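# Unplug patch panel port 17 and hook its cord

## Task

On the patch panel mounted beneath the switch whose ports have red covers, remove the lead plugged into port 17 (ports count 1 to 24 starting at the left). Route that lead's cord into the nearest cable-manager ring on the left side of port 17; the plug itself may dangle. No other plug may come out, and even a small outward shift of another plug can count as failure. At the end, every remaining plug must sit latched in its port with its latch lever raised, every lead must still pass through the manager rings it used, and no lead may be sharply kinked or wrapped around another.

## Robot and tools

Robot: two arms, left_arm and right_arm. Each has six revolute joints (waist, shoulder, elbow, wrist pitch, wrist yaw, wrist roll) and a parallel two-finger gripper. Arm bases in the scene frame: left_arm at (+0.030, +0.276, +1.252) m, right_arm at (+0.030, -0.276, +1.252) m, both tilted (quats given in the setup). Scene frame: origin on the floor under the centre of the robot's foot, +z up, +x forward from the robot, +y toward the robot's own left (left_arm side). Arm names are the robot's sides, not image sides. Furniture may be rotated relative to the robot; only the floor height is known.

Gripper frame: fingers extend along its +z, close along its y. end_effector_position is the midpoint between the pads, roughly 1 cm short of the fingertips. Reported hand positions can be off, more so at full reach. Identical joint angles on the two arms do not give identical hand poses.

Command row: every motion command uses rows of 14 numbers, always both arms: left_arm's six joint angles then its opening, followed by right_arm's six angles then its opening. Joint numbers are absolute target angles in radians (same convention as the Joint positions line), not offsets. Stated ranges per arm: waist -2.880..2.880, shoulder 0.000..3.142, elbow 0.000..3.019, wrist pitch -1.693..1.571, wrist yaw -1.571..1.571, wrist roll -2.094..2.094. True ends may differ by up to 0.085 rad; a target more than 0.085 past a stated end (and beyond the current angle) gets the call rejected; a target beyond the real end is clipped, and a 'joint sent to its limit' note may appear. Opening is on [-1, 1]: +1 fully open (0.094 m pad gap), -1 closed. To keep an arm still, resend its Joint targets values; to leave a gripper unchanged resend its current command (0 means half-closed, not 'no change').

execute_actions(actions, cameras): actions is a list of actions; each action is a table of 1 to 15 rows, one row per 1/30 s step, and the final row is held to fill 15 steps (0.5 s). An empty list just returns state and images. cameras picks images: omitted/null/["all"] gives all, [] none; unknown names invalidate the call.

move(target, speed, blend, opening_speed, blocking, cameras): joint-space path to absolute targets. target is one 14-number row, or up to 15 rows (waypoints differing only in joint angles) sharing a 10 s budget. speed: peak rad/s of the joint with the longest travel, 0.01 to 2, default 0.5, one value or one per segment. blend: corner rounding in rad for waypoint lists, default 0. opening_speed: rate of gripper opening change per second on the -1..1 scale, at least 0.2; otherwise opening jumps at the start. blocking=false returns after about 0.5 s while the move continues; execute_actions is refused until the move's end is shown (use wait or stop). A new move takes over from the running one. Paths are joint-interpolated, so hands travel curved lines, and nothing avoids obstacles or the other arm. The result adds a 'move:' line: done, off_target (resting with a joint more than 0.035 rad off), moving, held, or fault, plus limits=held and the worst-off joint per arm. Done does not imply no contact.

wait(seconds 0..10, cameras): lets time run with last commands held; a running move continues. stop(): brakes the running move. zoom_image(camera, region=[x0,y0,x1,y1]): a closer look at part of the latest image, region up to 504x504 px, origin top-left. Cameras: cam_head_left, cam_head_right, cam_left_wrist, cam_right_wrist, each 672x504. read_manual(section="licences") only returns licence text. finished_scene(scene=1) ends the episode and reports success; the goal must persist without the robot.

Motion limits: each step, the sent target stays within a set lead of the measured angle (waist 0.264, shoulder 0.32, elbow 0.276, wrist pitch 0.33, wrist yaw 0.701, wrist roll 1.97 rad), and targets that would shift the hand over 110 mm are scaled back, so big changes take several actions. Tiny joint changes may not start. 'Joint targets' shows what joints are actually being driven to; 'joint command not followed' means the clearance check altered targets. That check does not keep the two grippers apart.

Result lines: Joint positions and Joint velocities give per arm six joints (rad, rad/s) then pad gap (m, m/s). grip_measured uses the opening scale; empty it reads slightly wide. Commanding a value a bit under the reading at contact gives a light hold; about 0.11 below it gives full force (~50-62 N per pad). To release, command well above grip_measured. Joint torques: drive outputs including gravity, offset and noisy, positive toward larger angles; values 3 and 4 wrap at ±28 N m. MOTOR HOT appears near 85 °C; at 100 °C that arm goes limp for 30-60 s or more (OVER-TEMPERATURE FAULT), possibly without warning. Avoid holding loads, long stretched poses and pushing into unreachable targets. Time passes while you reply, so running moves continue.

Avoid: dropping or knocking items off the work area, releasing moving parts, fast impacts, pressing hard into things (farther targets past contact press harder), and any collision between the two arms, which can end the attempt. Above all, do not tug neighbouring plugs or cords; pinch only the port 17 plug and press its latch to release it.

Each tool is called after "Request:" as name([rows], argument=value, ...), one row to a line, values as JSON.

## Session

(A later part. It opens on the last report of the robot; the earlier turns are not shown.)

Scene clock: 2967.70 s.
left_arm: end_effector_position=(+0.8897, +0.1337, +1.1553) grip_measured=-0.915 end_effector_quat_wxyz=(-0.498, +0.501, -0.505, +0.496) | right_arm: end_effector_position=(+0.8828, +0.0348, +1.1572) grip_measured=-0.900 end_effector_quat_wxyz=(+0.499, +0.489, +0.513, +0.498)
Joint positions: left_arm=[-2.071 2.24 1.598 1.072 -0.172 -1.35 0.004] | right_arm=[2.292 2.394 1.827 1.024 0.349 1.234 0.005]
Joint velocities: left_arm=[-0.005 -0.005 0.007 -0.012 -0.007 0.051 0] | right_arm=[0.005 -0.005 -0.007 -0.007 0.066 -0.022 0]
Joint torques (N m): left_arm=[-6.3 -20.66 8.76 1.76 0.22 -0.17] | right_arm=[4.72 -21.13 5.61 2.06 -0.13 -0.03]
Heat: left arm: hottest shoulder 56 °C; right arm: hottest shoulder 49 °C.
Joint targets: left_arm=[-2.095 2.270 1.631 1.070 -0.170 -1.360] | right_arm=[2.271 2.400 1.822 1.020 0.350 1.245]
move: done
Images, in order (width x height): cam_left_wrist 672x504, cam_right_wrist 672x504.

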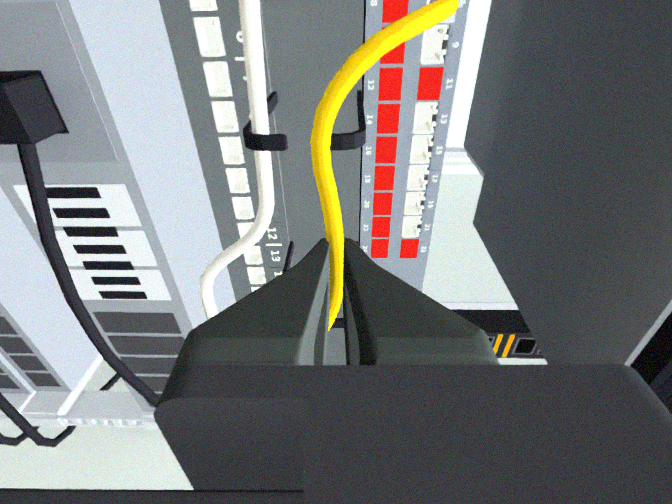

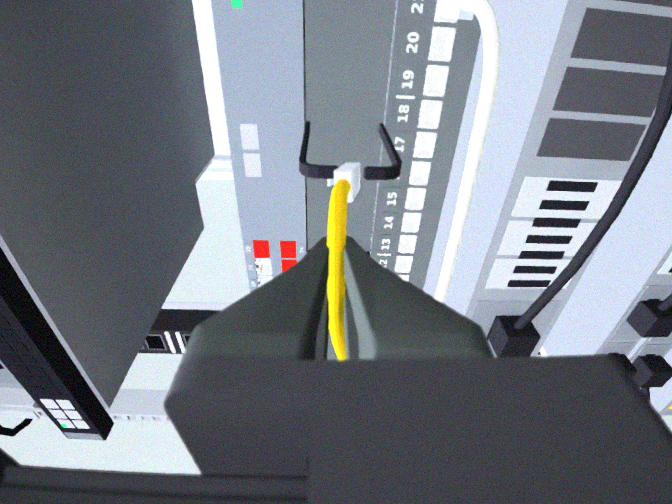

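Request:
move(target=[-2.095,2.297,1.65,1.075,-0.17,-1.36,-0.98,2.29,2.41,1.835,1.01,0.36,1.245,-0.97], speed=0.06, cameras=["cam_left_wrist","cam_right_wrist"])

Request:
zoom_image(camera="cam_left_wrist", region=[200, 50, 500, 400])

Request:
zoom_image(camera="cam_right_wrist", region=[230, 80, 480, 330])

Scene clock: 3001.20 s.
left_arm: end_effector_position=(+0.8924, +0.1316, +1.1483) grip_measured=-0.916 end_effector_quat_wxyz=(-0.499, +0.500, -0.505, +0.496) | right_arm: end_effector_position=(+0.8828, +0.0339, +1.1558) grip_measured=-0.900 end_effector_quat_wxyz=(+0.500, +0.492, +0.514, +0.495)
Joint positions: left_arm=[-2.071 2.261 1.621 1.072 -0.172 -1.35 0.004] | right_arm=[2.292 2.394 1.827 1.019 0.357 1.234 0.005]
Joint velocities: left_arm=[-0.015 -0.005 -0.007 0.002 -0.11 0.037 -0.001] | right_arm=[0.005 -0.005 0.007 0.017 -0.081 -0.066 -0.001]
Joint torques (N m): left_arm=[-6.3 -20.07 8.25 1.91 0.28 -0.18] | right_arm=[6.3 -20.84 6.56 1.7 -0.02 0.03]
Heat: left arm: hottest shoulder 55 °C; right arm: hottest shoulder 48 °C.
Joint targets: left_arm=[-2.095 2.298 1.649 1.075 -0.169 -1.360] | right_arm=[2.290 2.410 1.835 1.010 0.361 1.245]
move: off_target (left_arm); left_arm: the shoulder is farthest, 0.036 rad from its target
Images, in order (width x height): cam_left_wrist 672x504, cam_right_wrist 672x504.

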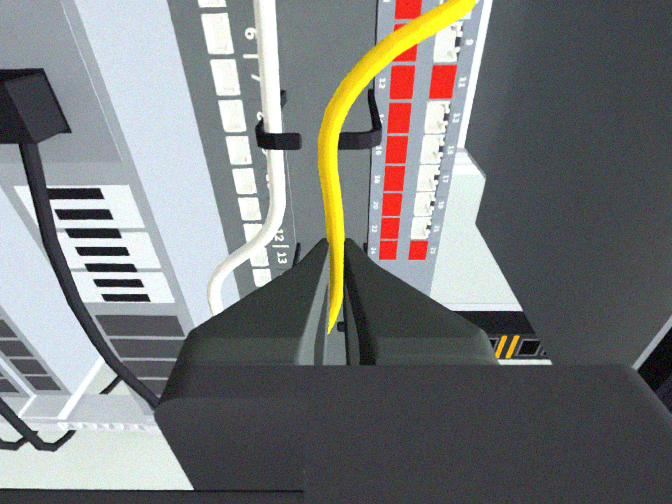

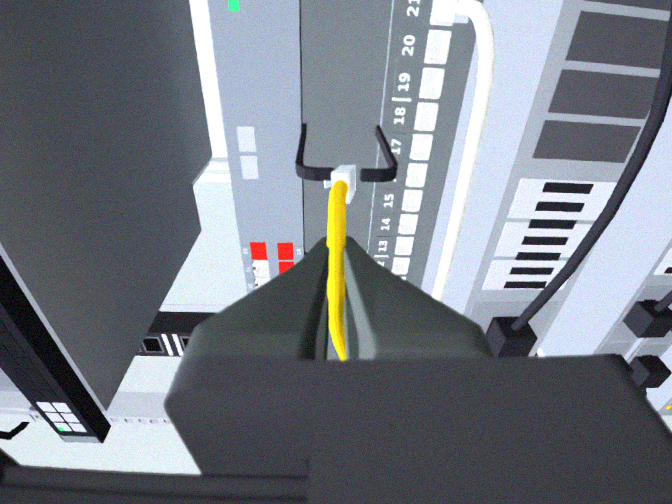

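Scaled by 1.440 from the camera's 672x504 image, which has a finer 960x720 frame.

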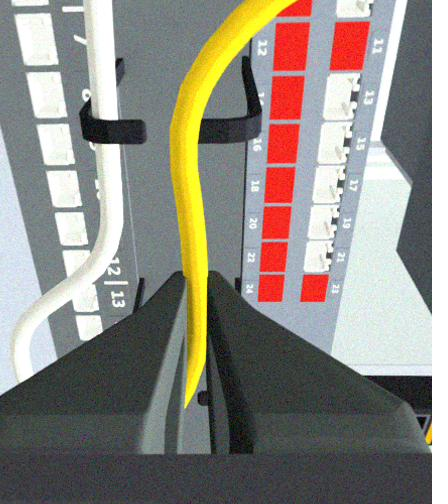

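Scaled by 2.016 from the camera's 672x504 image, which has a finer 960x720 frame.

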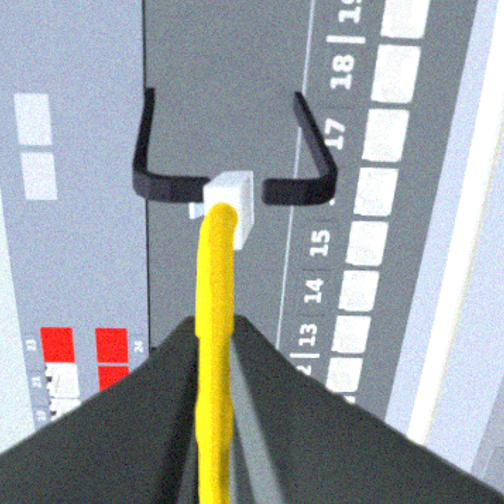

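Request:
move([
  [-2.09,2.33,1.73,1.02,-0.163,-1.36,-0.98,2.285,2.45,1.93,0.96,0.36,1.245,-0.97],
], speed=0.06)

Request:
zoom_image(camera="cam_left_wrist", region=[200, 50, 500, 400])

Request:
zoom_image(camera="cam_right_wrist", region=[230, 80, 480, 330])

Request:
zoom_image(camera="cam_head_left", region=[240, 270, 380, 360])

Scene clock: 3013.27 s.
left_arm: end_effector_position=(+0.9091, +0.1286, +1.1478) grip_measured=-0.916 end_effector_quat_wxyz=(-0.503, +0.498, -0.499, +0.500) | right_arm: end_effector_position=(+0.8923, +0.0376, +1.1491) grip_measured=-0.900 end_effector_quat_wxyz=(+0.498, +0.494, +0.519, +0.489)
Joint positions: left_arm=[-2.071 2.295 1.697 1.046 -0.172 -1.35 0.004] | right_arm=[2.29 2.419 1.88 0.976 0.361 1.234 0.005]
Joint velocities: left_arm=[-0.044 -0.005 -0.007 0.007 -0.051 0.037 -0.001] | right_arm=[-0.015 -0.005 0.002 -0.017 -0.037 0.007 -0.001]
Joint torques (N m): left_arm=[-6.07 -20.95 9.16 0.81 0.5 -0.19] | right_arm=[5.42 -19.37 9.62 1.42 -0.33 -0.01]
Heat: left arm: hottest shoulder 54 °C; right arm: hottest shoulder 48 °C.
Joint targets: left_arm=[-2.090 2.329 1.730 1.019 -0.163 -1.360] | right_arm=[2.285 2.449 1.929 0.960 0.359 1.245]
move: off_target (right_arm); right_arm: the elbow is farthest, 0.050 rad from its target

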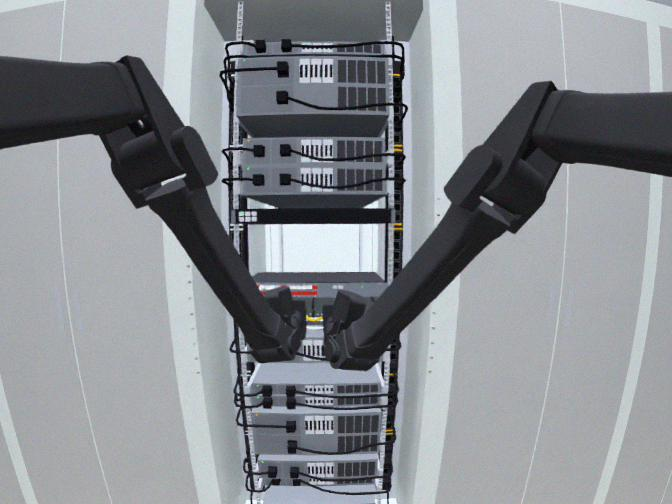

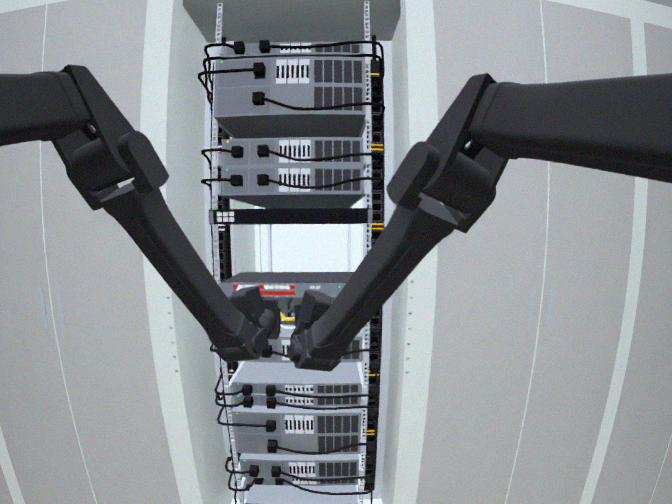

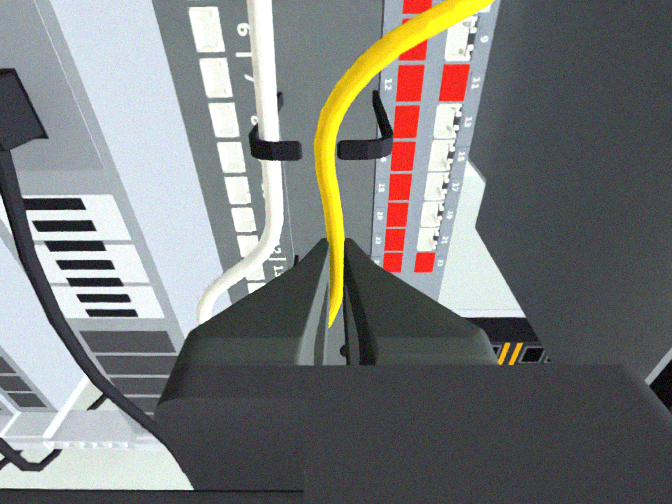

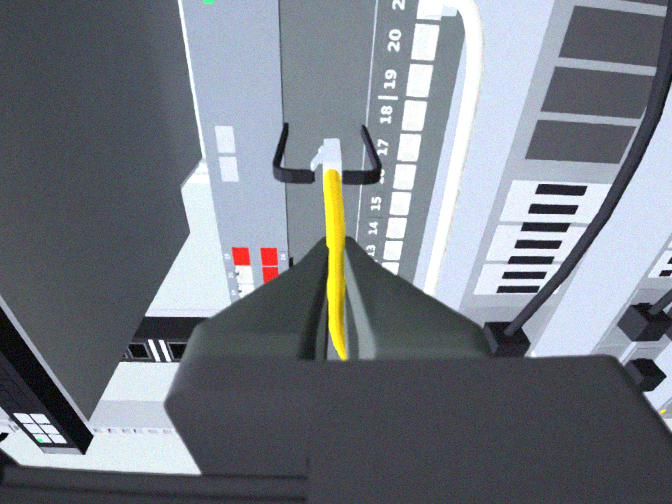

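Scaled by 1.440 from the camera's 672x504 image, which has a finer 960x720 frame.

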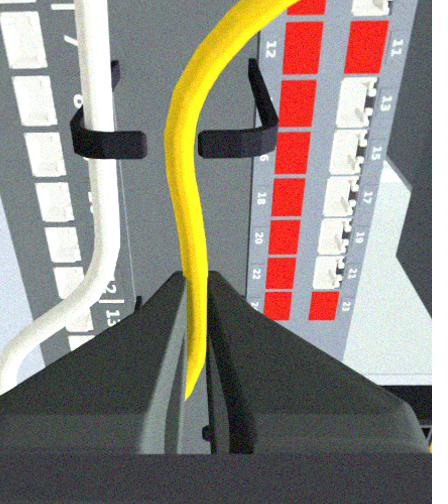

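Scaled by 2.016 from the camera's 672x504 image, which has a finer 960x720 frame.

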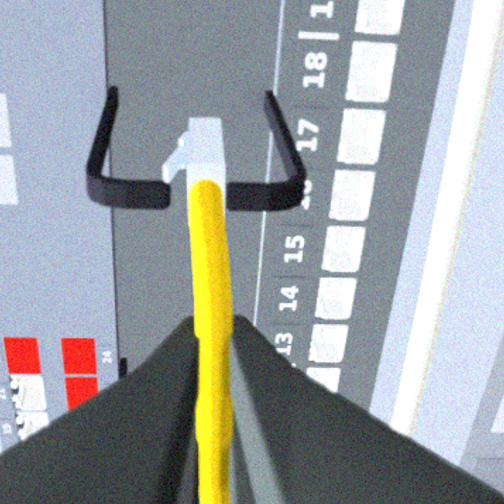

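Scaled by 3.600 from the camera's 672x504 image, which has a finer 960x720 frame.

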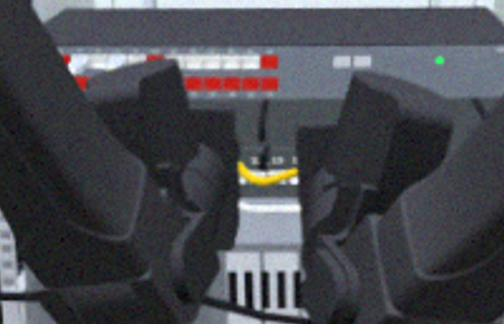

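Request:
move(target=[-2.075,2.357,1.82,0.965,-0.163,-1.36,-0.98,2.285,2.45,1.93,0.96,0.36,1.245,-0.97], speed=0.06, cameras=["cam_left_wrist","cam_right_wrist"])

Request:
zoom_image(camera="cam_left_wrist", region=[200, 50, 500, 400])

Scene clock: 3026.77 s.
left_arm: end_effector_position=(+0.9277, +0.1250, +1.1464) grip_measured=-0.916 end_effector_quat_wxyz=(-0.502, +0.499, -0.501, +0.499) | right_arm: end_effector_position=(+0.8938, +0.0378, +1.1503) grip_measured=-0.900 end_effector_quat_wxyz=(+0.498, +0.494, +0.517, +0.490)
Joint positions: left_arm=[-2.071 2.325 1.778 0.992 -0.172 -1.35 0.004] | right_arm=[2.29 2.42 1.886 0.975 0.361 1.234 0.005]
Joint velocities: left_arm=[-0.005 -0.015 -0.012 0.007 -0.022 -0.051 0] | right_arm=[0.005 -0.005 0.012 -0.002 -0.081 0.007 0]
Joint torques (N m): left_arm=[-5.54 -21.83 10.11 0.77 0.5 -0.19] | right_arm=[6.12 -19.84 9.52 1.68 -0.25 -0.03]
Heat: left arm: hottest shoulder 55 °C; right arm: hottest shoulder 45 °C.
Joint targets: left_arm=[-2.075 2.357 1.820 0.965 -0.163 -1.360] | right_arm=[2.285 2.450 1.931 0.961 0.360 1.245]
move: off_target (left_arm, right_arm); left_arm: the elbow is farthest, 0.042 rad from its target; right_arm: the elbow is farthest, 0.044 rad from its target
Images, in order (width x height): cam_left_wrist 672x504, cam_right_wrist 672x504.

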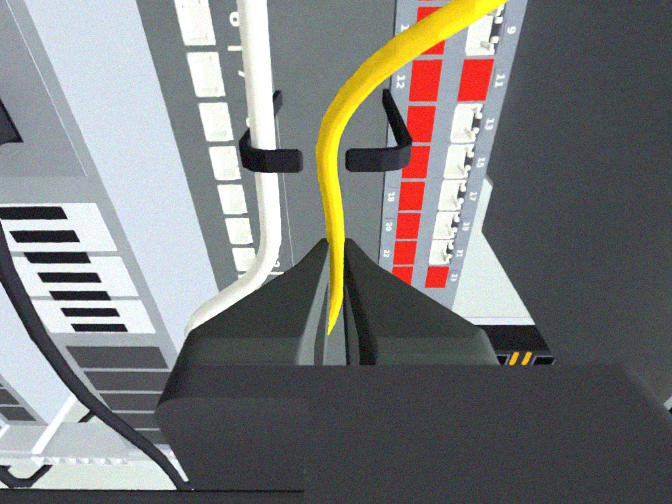

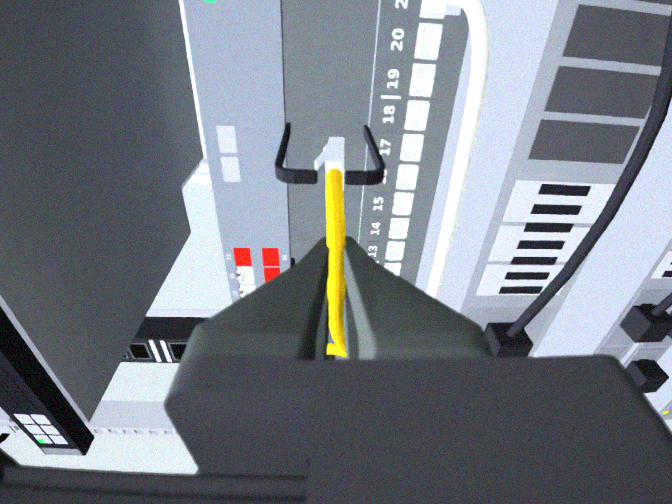

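Scaled by 1.440 from the camera's 672x504 image, which has a finer 960x720 frame.

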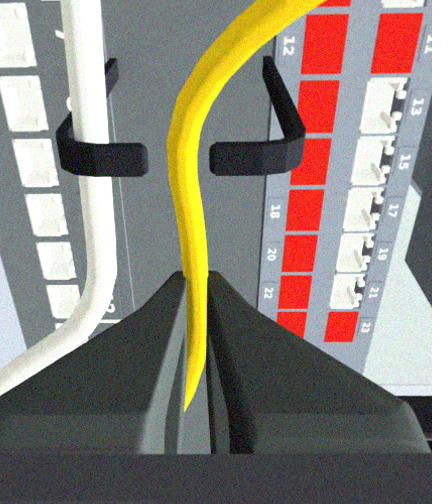

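Request:
move(target=[-2.075,2.40,1.93,0.905,-0.163,-1.36,-0.98,2.285,2.45,1.93,0.96,0.36,1.245,-0.97], speed=0.2)

Scene clock: 3086.80 s.
left_arm: end_effector_position=(+0.9445, +0.1202, +1.1382) grip_measured=-0.916 end_effector_quat_wxyz=(-0.500, +0.500, -0.503, +0.497) | right_arm: end_effector_position=(+0.8943, +0.0425, +1.1497) grip_measured=-0.900 end_effector_quat_wxyz=(+0.494, +0.490, +0.522, +0.494)
Joint positions: left_arm=[-2.071 2.37 1.867 0.94 -0.172 -1.35 0.004] | right_arm=[2.292 2.423 1.892 0.965 0.346 1.234 0.005]
Joint velocities: left_arm=[-0.005 0.005 0.012 -0.007 -0.066 -0.037 0] | right_arm=[0.005 -0.005 -0.002 0.002 -0.037 -0.051 0.001]
Joint torques (N m): left_arm=[-5.13 -22.42 12.23 0.51 0.5 -0.2] | right_arm=[5.83 -20.84 8.94 1.99 0.09 -0.03]
Heat: left arm: hottest shoulder 55 °C; right arm: hottest shoulder 45 °C.
Joint targets: left_arm=[-2.075 2.401 1.930 0.904 -0.163 -1.360] | right_arm=[2.286 2.451 1.929 0.959 0.353 1.245]
move: off_target (left_arm, right_arm); left_arm: the elbow is farthest, 0.063 rad from its target; right_arm: the elbow is farthest, 0.038 rad from its target

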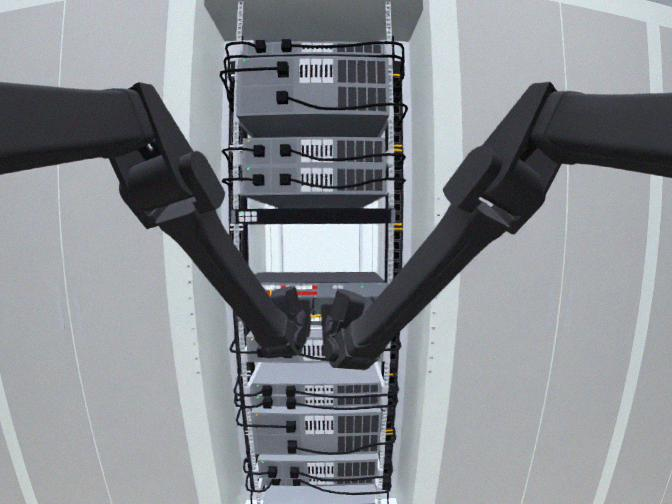

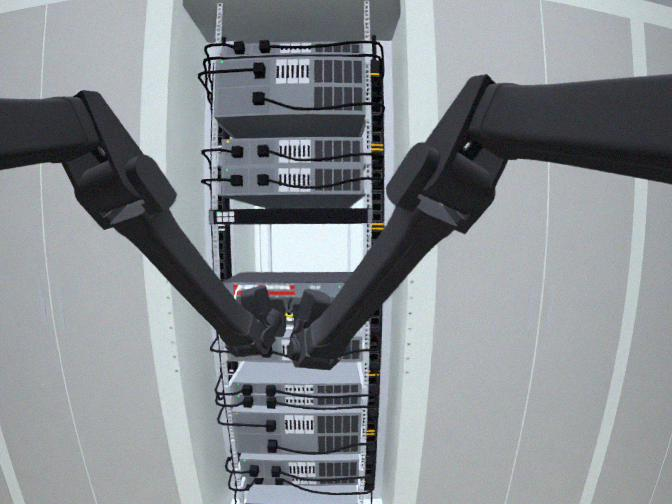

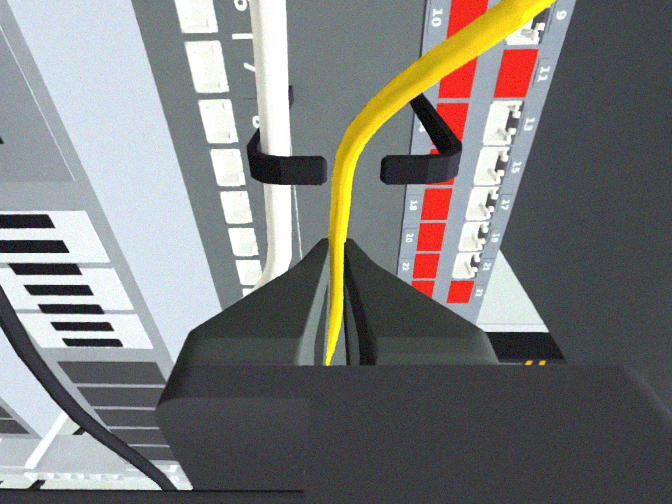

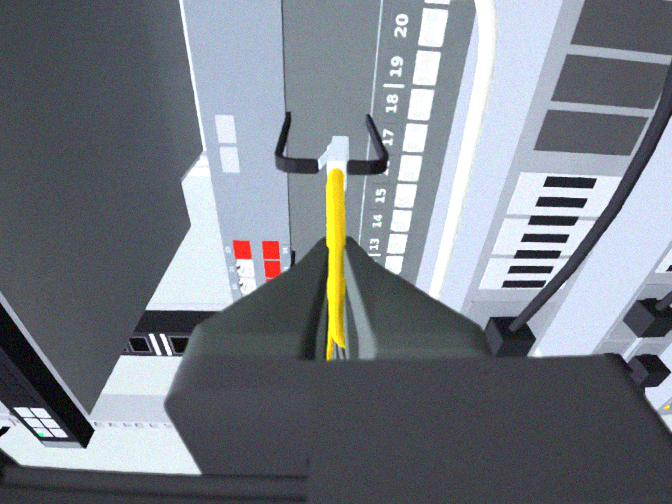

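Request:
zoom_image(camera="cam_head_right", region=[220, 270, 340, 370])

Request:
zoom_image(camera="cam_right_wrist", region=[180, 60, 480, 360])

Request:
zoom_image(camera="cam_head_left", region=[250, 270, 370, 370])

Scaled by 4.200 from the camera's 672x504 image, which has a finer 960x720 frame.

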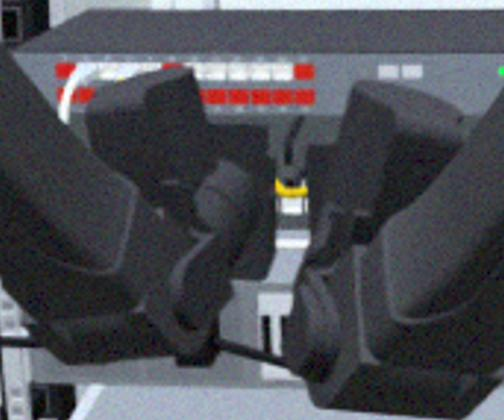

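Scaled by 1.680 from the camera's 672x504 image, which has a finer 960x720 frame.

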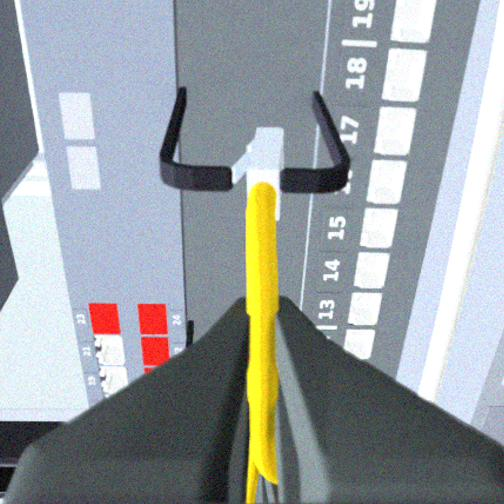

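Scaled by 4.200 from the camera's 672x504 image, which has a finer 960x720 frame.

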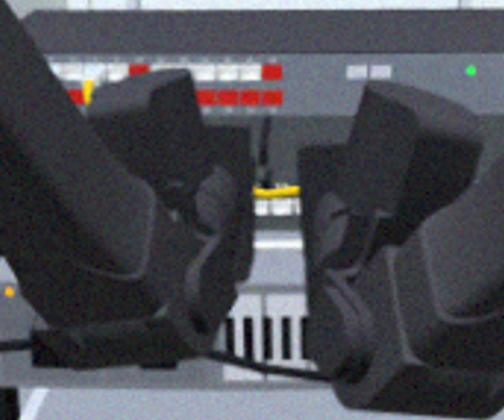

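Request:
move([
  [-2.075,2.40,1.93,0.905,-0.163,-1.36,-0.98,2.296,2.433,1.846,1.044,0.37,1.245,-0.97],
  [-2.075,2.40,1.93,0.905,-0.163,-1.36,-0.98,2.322,2.533,2.0,1.04,0.396,1.9,-0.97],
], speed=0.3)

Request:
zoom_image(camera="cam_head_left", region=[250, 270, 370, 370])

Request:
zoom_image(camera="cam_head_right", region=[220, 270, 340, 370])

Scene clock: 3201.37 s.
left_arm: end_effector_position=(+0.9463, +0.1203, +1.1411) grip_measured=-0.916 end_effector_quat_wxyz=(-0.501, +0.498, -0.501, +0.499) | right_arm: end_effector_position=(+0.8848, +0.0499, +1.1364) grip_measured=-0.900 end_effector_quat_wxyz=(+0.400, +0.582, +0.411, +0.577)
Joint positions: left_arm=[-2.071 2.37 1.873 0.94 -0.17 -1.35 0.004] | right_arm=[2.304 2.462 1.907 1.008 0.377 1.605 0.005]
Joint velocities: left_arm=[0.005 -0.024 -0.002 0.002 -0.007 -0.007 0] | right_arm=[0.005 -0.015 -0.002 0.002 -0.007 0.007 0]
Joint torques (N m): left_arm=[-5.01 -22.71 11.86 0.58 0.44 -0.2] | right_arm=[6.36 -21.71 5.87 2.32 -0.11 -0.23]
Heat: left arm: hottest shoulder 59 °C; right arm: hottest shoulder 42 °C.
Joint targets: left_arm=[-2.075 2.400 1.930 0.905 -0.163 -1.360] | right_arm=[2.304 2.461 1.906 1.008 0.378 1.594]
move: held (right_arm; a check stopped the path), off_target (left_arm); path passed 1 of 2 targets; limits=held; left_arm: the elbow is farthest, 0.057 rad from its target; right_arm: the wrist roll is farthest, 0.295 rad from its target
joint command not followed: on one or more control steps a check withheld the commanded joint targets of the right arm, and it was not sent them on those steps.
cause: the commanded joint targets, or the way to them, would bring a part of the robot too close to another arm (this arm's gripper housing and the left arm's wrist (the part past joint 4), at the place that arm is still heading or pushing toward).

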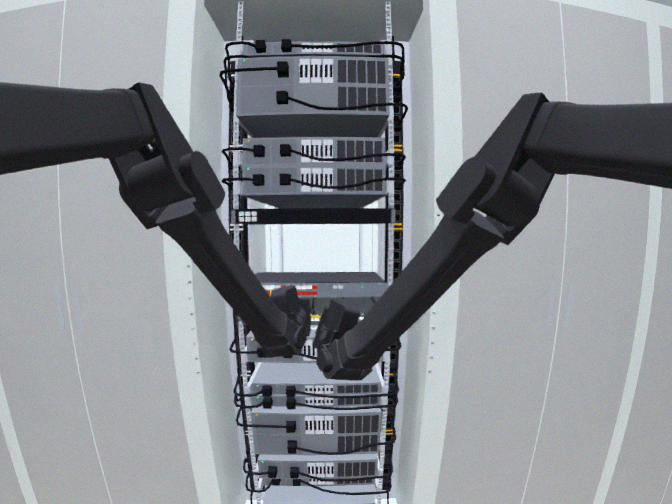

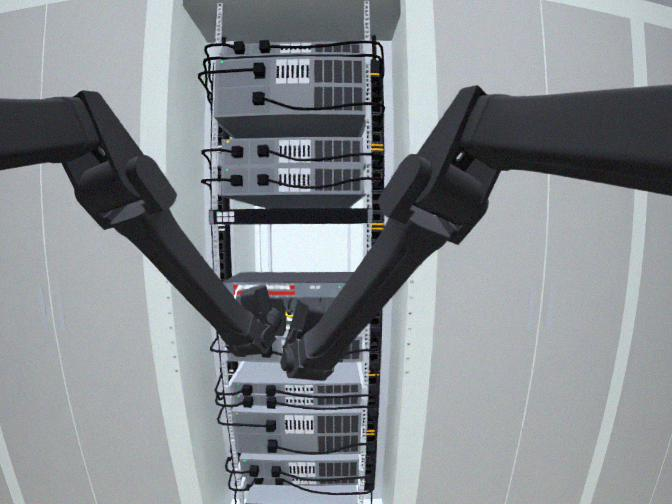

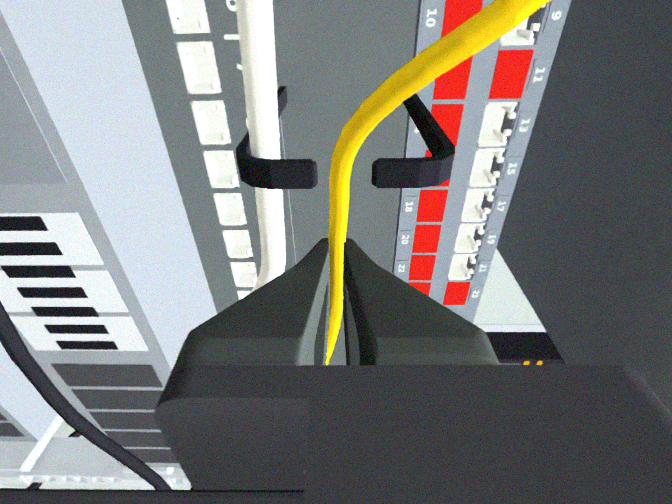

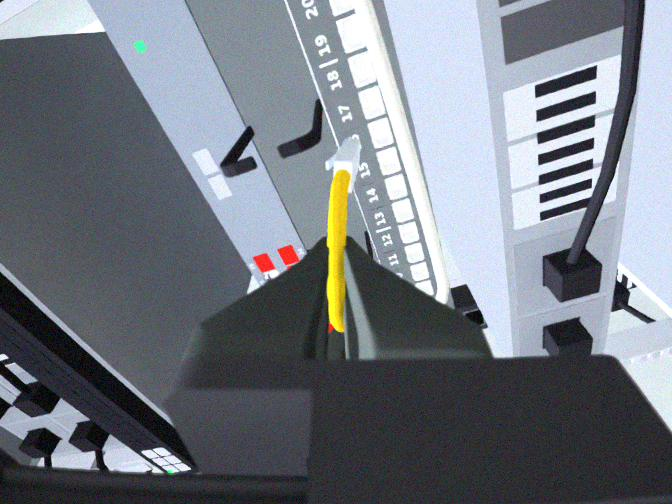

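Scaled by 4.200 from the camera's 672x504 image, which has a finer 960x720 frame.

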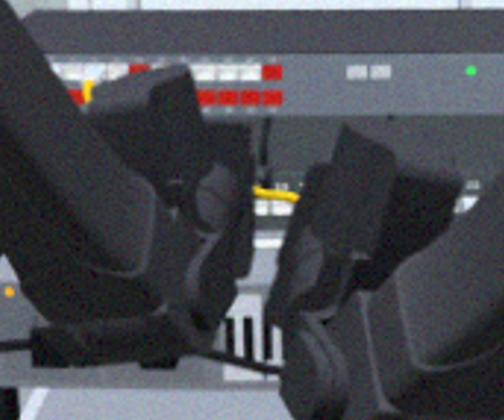

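Scaled by 4.200 from the camera's 672x504 image, which has a finer 960x720 frame.

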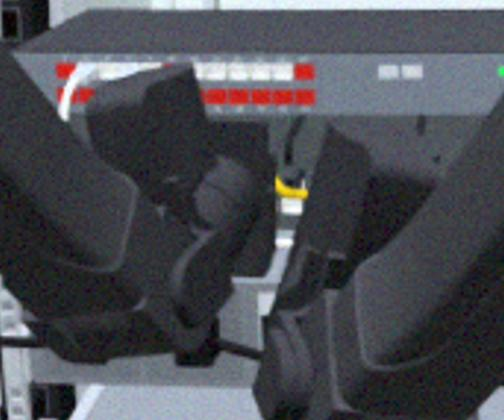

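Request:
move(target=[-2.075,2.40,1.93,0.865,-0.163,-1.36,-0.98,2.304,2.461,1.906,1.008,0.378,1.594,-0.97], speed=0.2)

Request:
move(target=[-2.075,2.40,1.93,0.865,-0.163,-1.36,-0.72,2.304,2.461,1.906,1.008,0.378,1.594,-0.97], opening_speed=0.3)

Scene clock: 3215.20 s.
left_arm: end_effector_position=(+0.9481, +0.1191, +1.1370) grip_measured=-0.916 end_effector_quat_wxyz=(-0.495, +0.502, -0.509, +0.494) | right_arm: end_effector_position=(+0.8848, +0.0504, +1.1365) grip_measured=-0.900 end_effector_quat_wxyz=(+0.400, +0.581, +0.412, +0.577)
Joint positions: left_arm=[-2.071 2.37 1.879 0.911 -0.17 -1.35 0.004] | right_arm=[2.304 2.462 1.907 1.008 0.374 1.602 0.005]
Joint velocities: left_arm=[-0.015 -0.015 -0.027 0.007 0.022 -0.007 -0.001] | right_arm=[-0.005 -0.005 -0.012 -0.002 -0.022 0.007 0]
Joint torques (N m): left_arm=[-5.25 -22.53 11.29 0.23 0.42 -0.17] | right_arm=[6.24 -22.36 6 2.13 0.03 -0.25]
Heat: left arm: hottest shoulder 59 °C; right arm: hottest shoulder 42 °C.
Joint targets: left_arm=[-2.075 2.400 1.929 0.866 -0.163 -1.360] | right_arm=[2.304 2.461 1.906 1.008 0.378 1.593]
move: off_target (left_arm); left_arm: the elbow is farthest, 0.051 rad from its target

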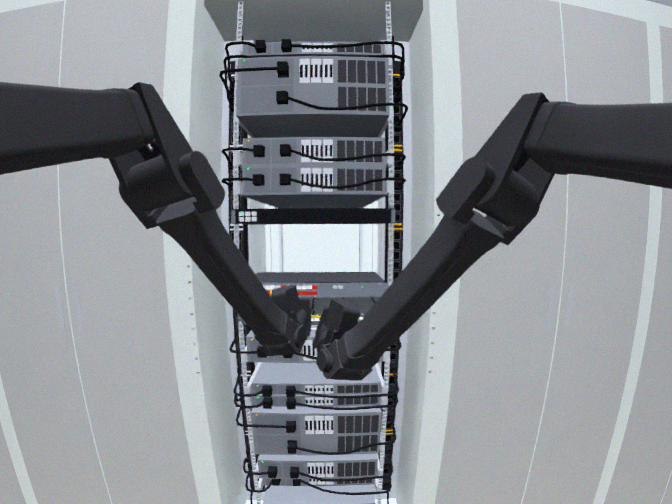

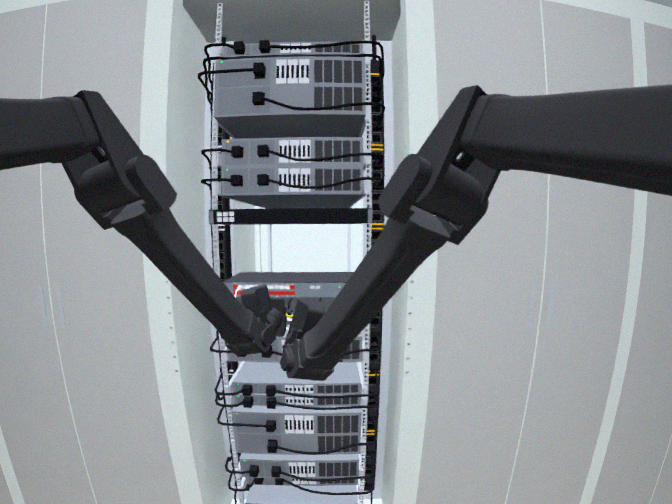

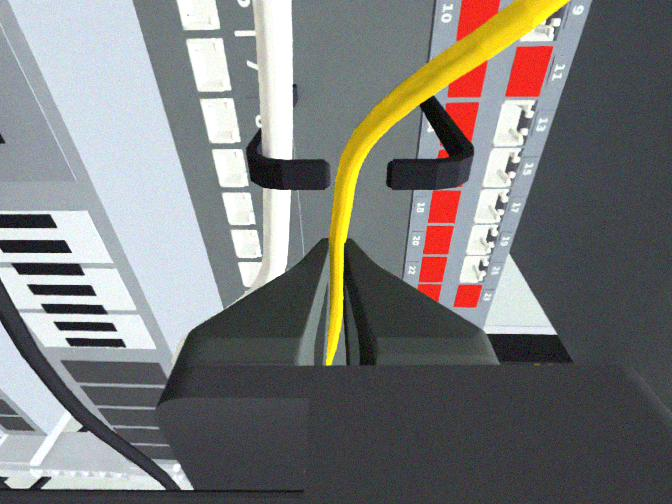

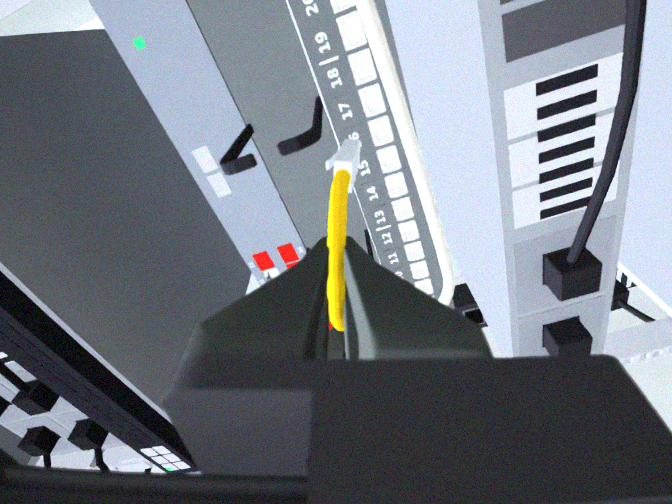

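Scene clock: 3216.37 s.
left_arm: end_effector_position=(+0.9508, +0.1187, +1.1374) grip_measured=-0.724 end_effector_quat_wxyz=(-0.493, +0.503, -0.512, +0.492) | right_arm: end_effector_position=(+0.8848, +0.0481, +1.1358) grip_measured=-0.900 end_effector_quat_wxyz=(+0.403, +0.584, +0.409, +0.573)
Joint positions: left_arm=[-2.071 2.37 1.888 0.894 -0.17 -1.35 0.013] | right_arm=[2.304 2.462 1.907 1.008 0.388 1.602 0.005]
Joint velocities: left_arm=[-0.005 -0.015 -0.012 0.007 0.081 -0.022 -0.001] | right_arm=[-0.005 -0.005 -0.002 -0.007 0.037 -0.037 -0.001]
Joint torques (N m): left_arm=[-5.3 -22.71 10.59 0.7 0.45 -0.18] | right_arm=[5.66 -22.01 6.04 2.02 -0.35 -0.23]
Heat: left arm: hottest shoulder 59 °C; right arm: hottest shoulder 42 °C.
Joint targets: left_arm=[-2.075 2.400 1.930 0.864 -0.163 -1.360] | right_arm=[2.304 2.461 1.906 1.008 0.385 1.594]
move: off_target (left_arm); left_arm: the elbow is farthest, 0.042 rad from its target

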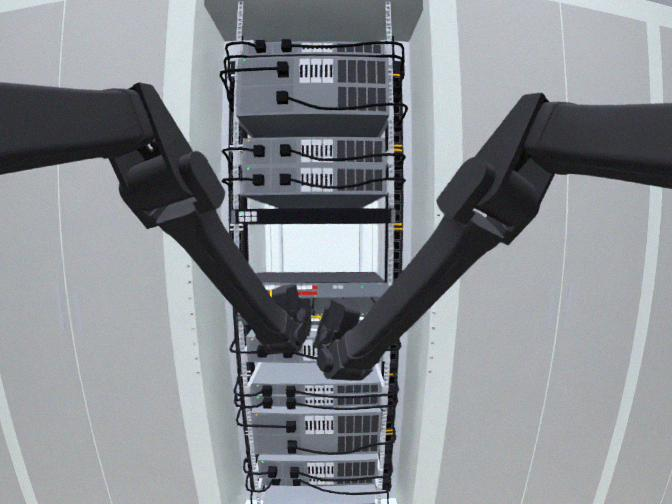

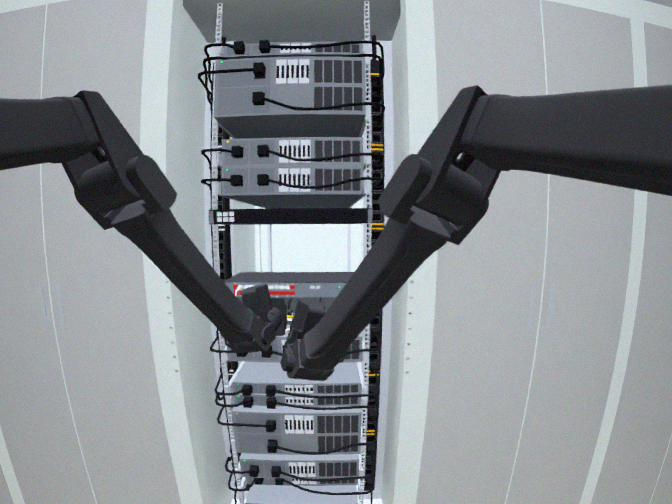

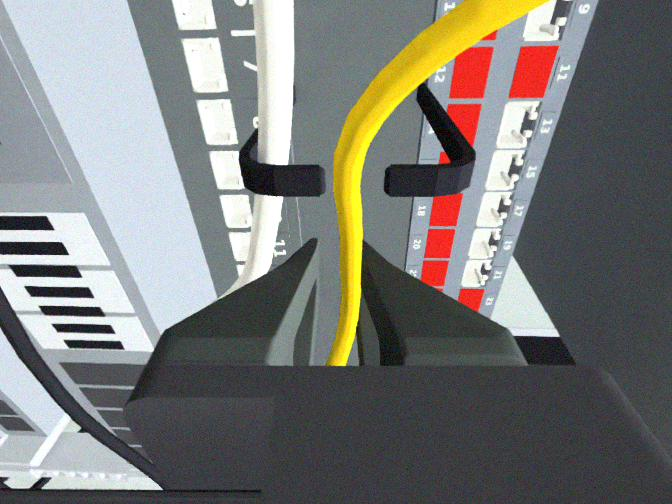

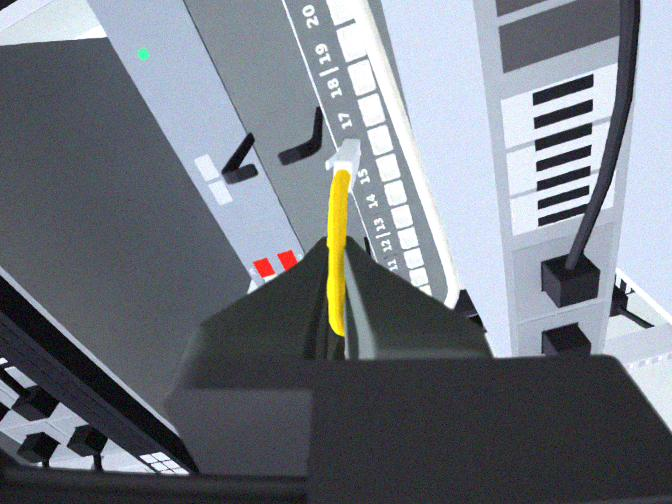

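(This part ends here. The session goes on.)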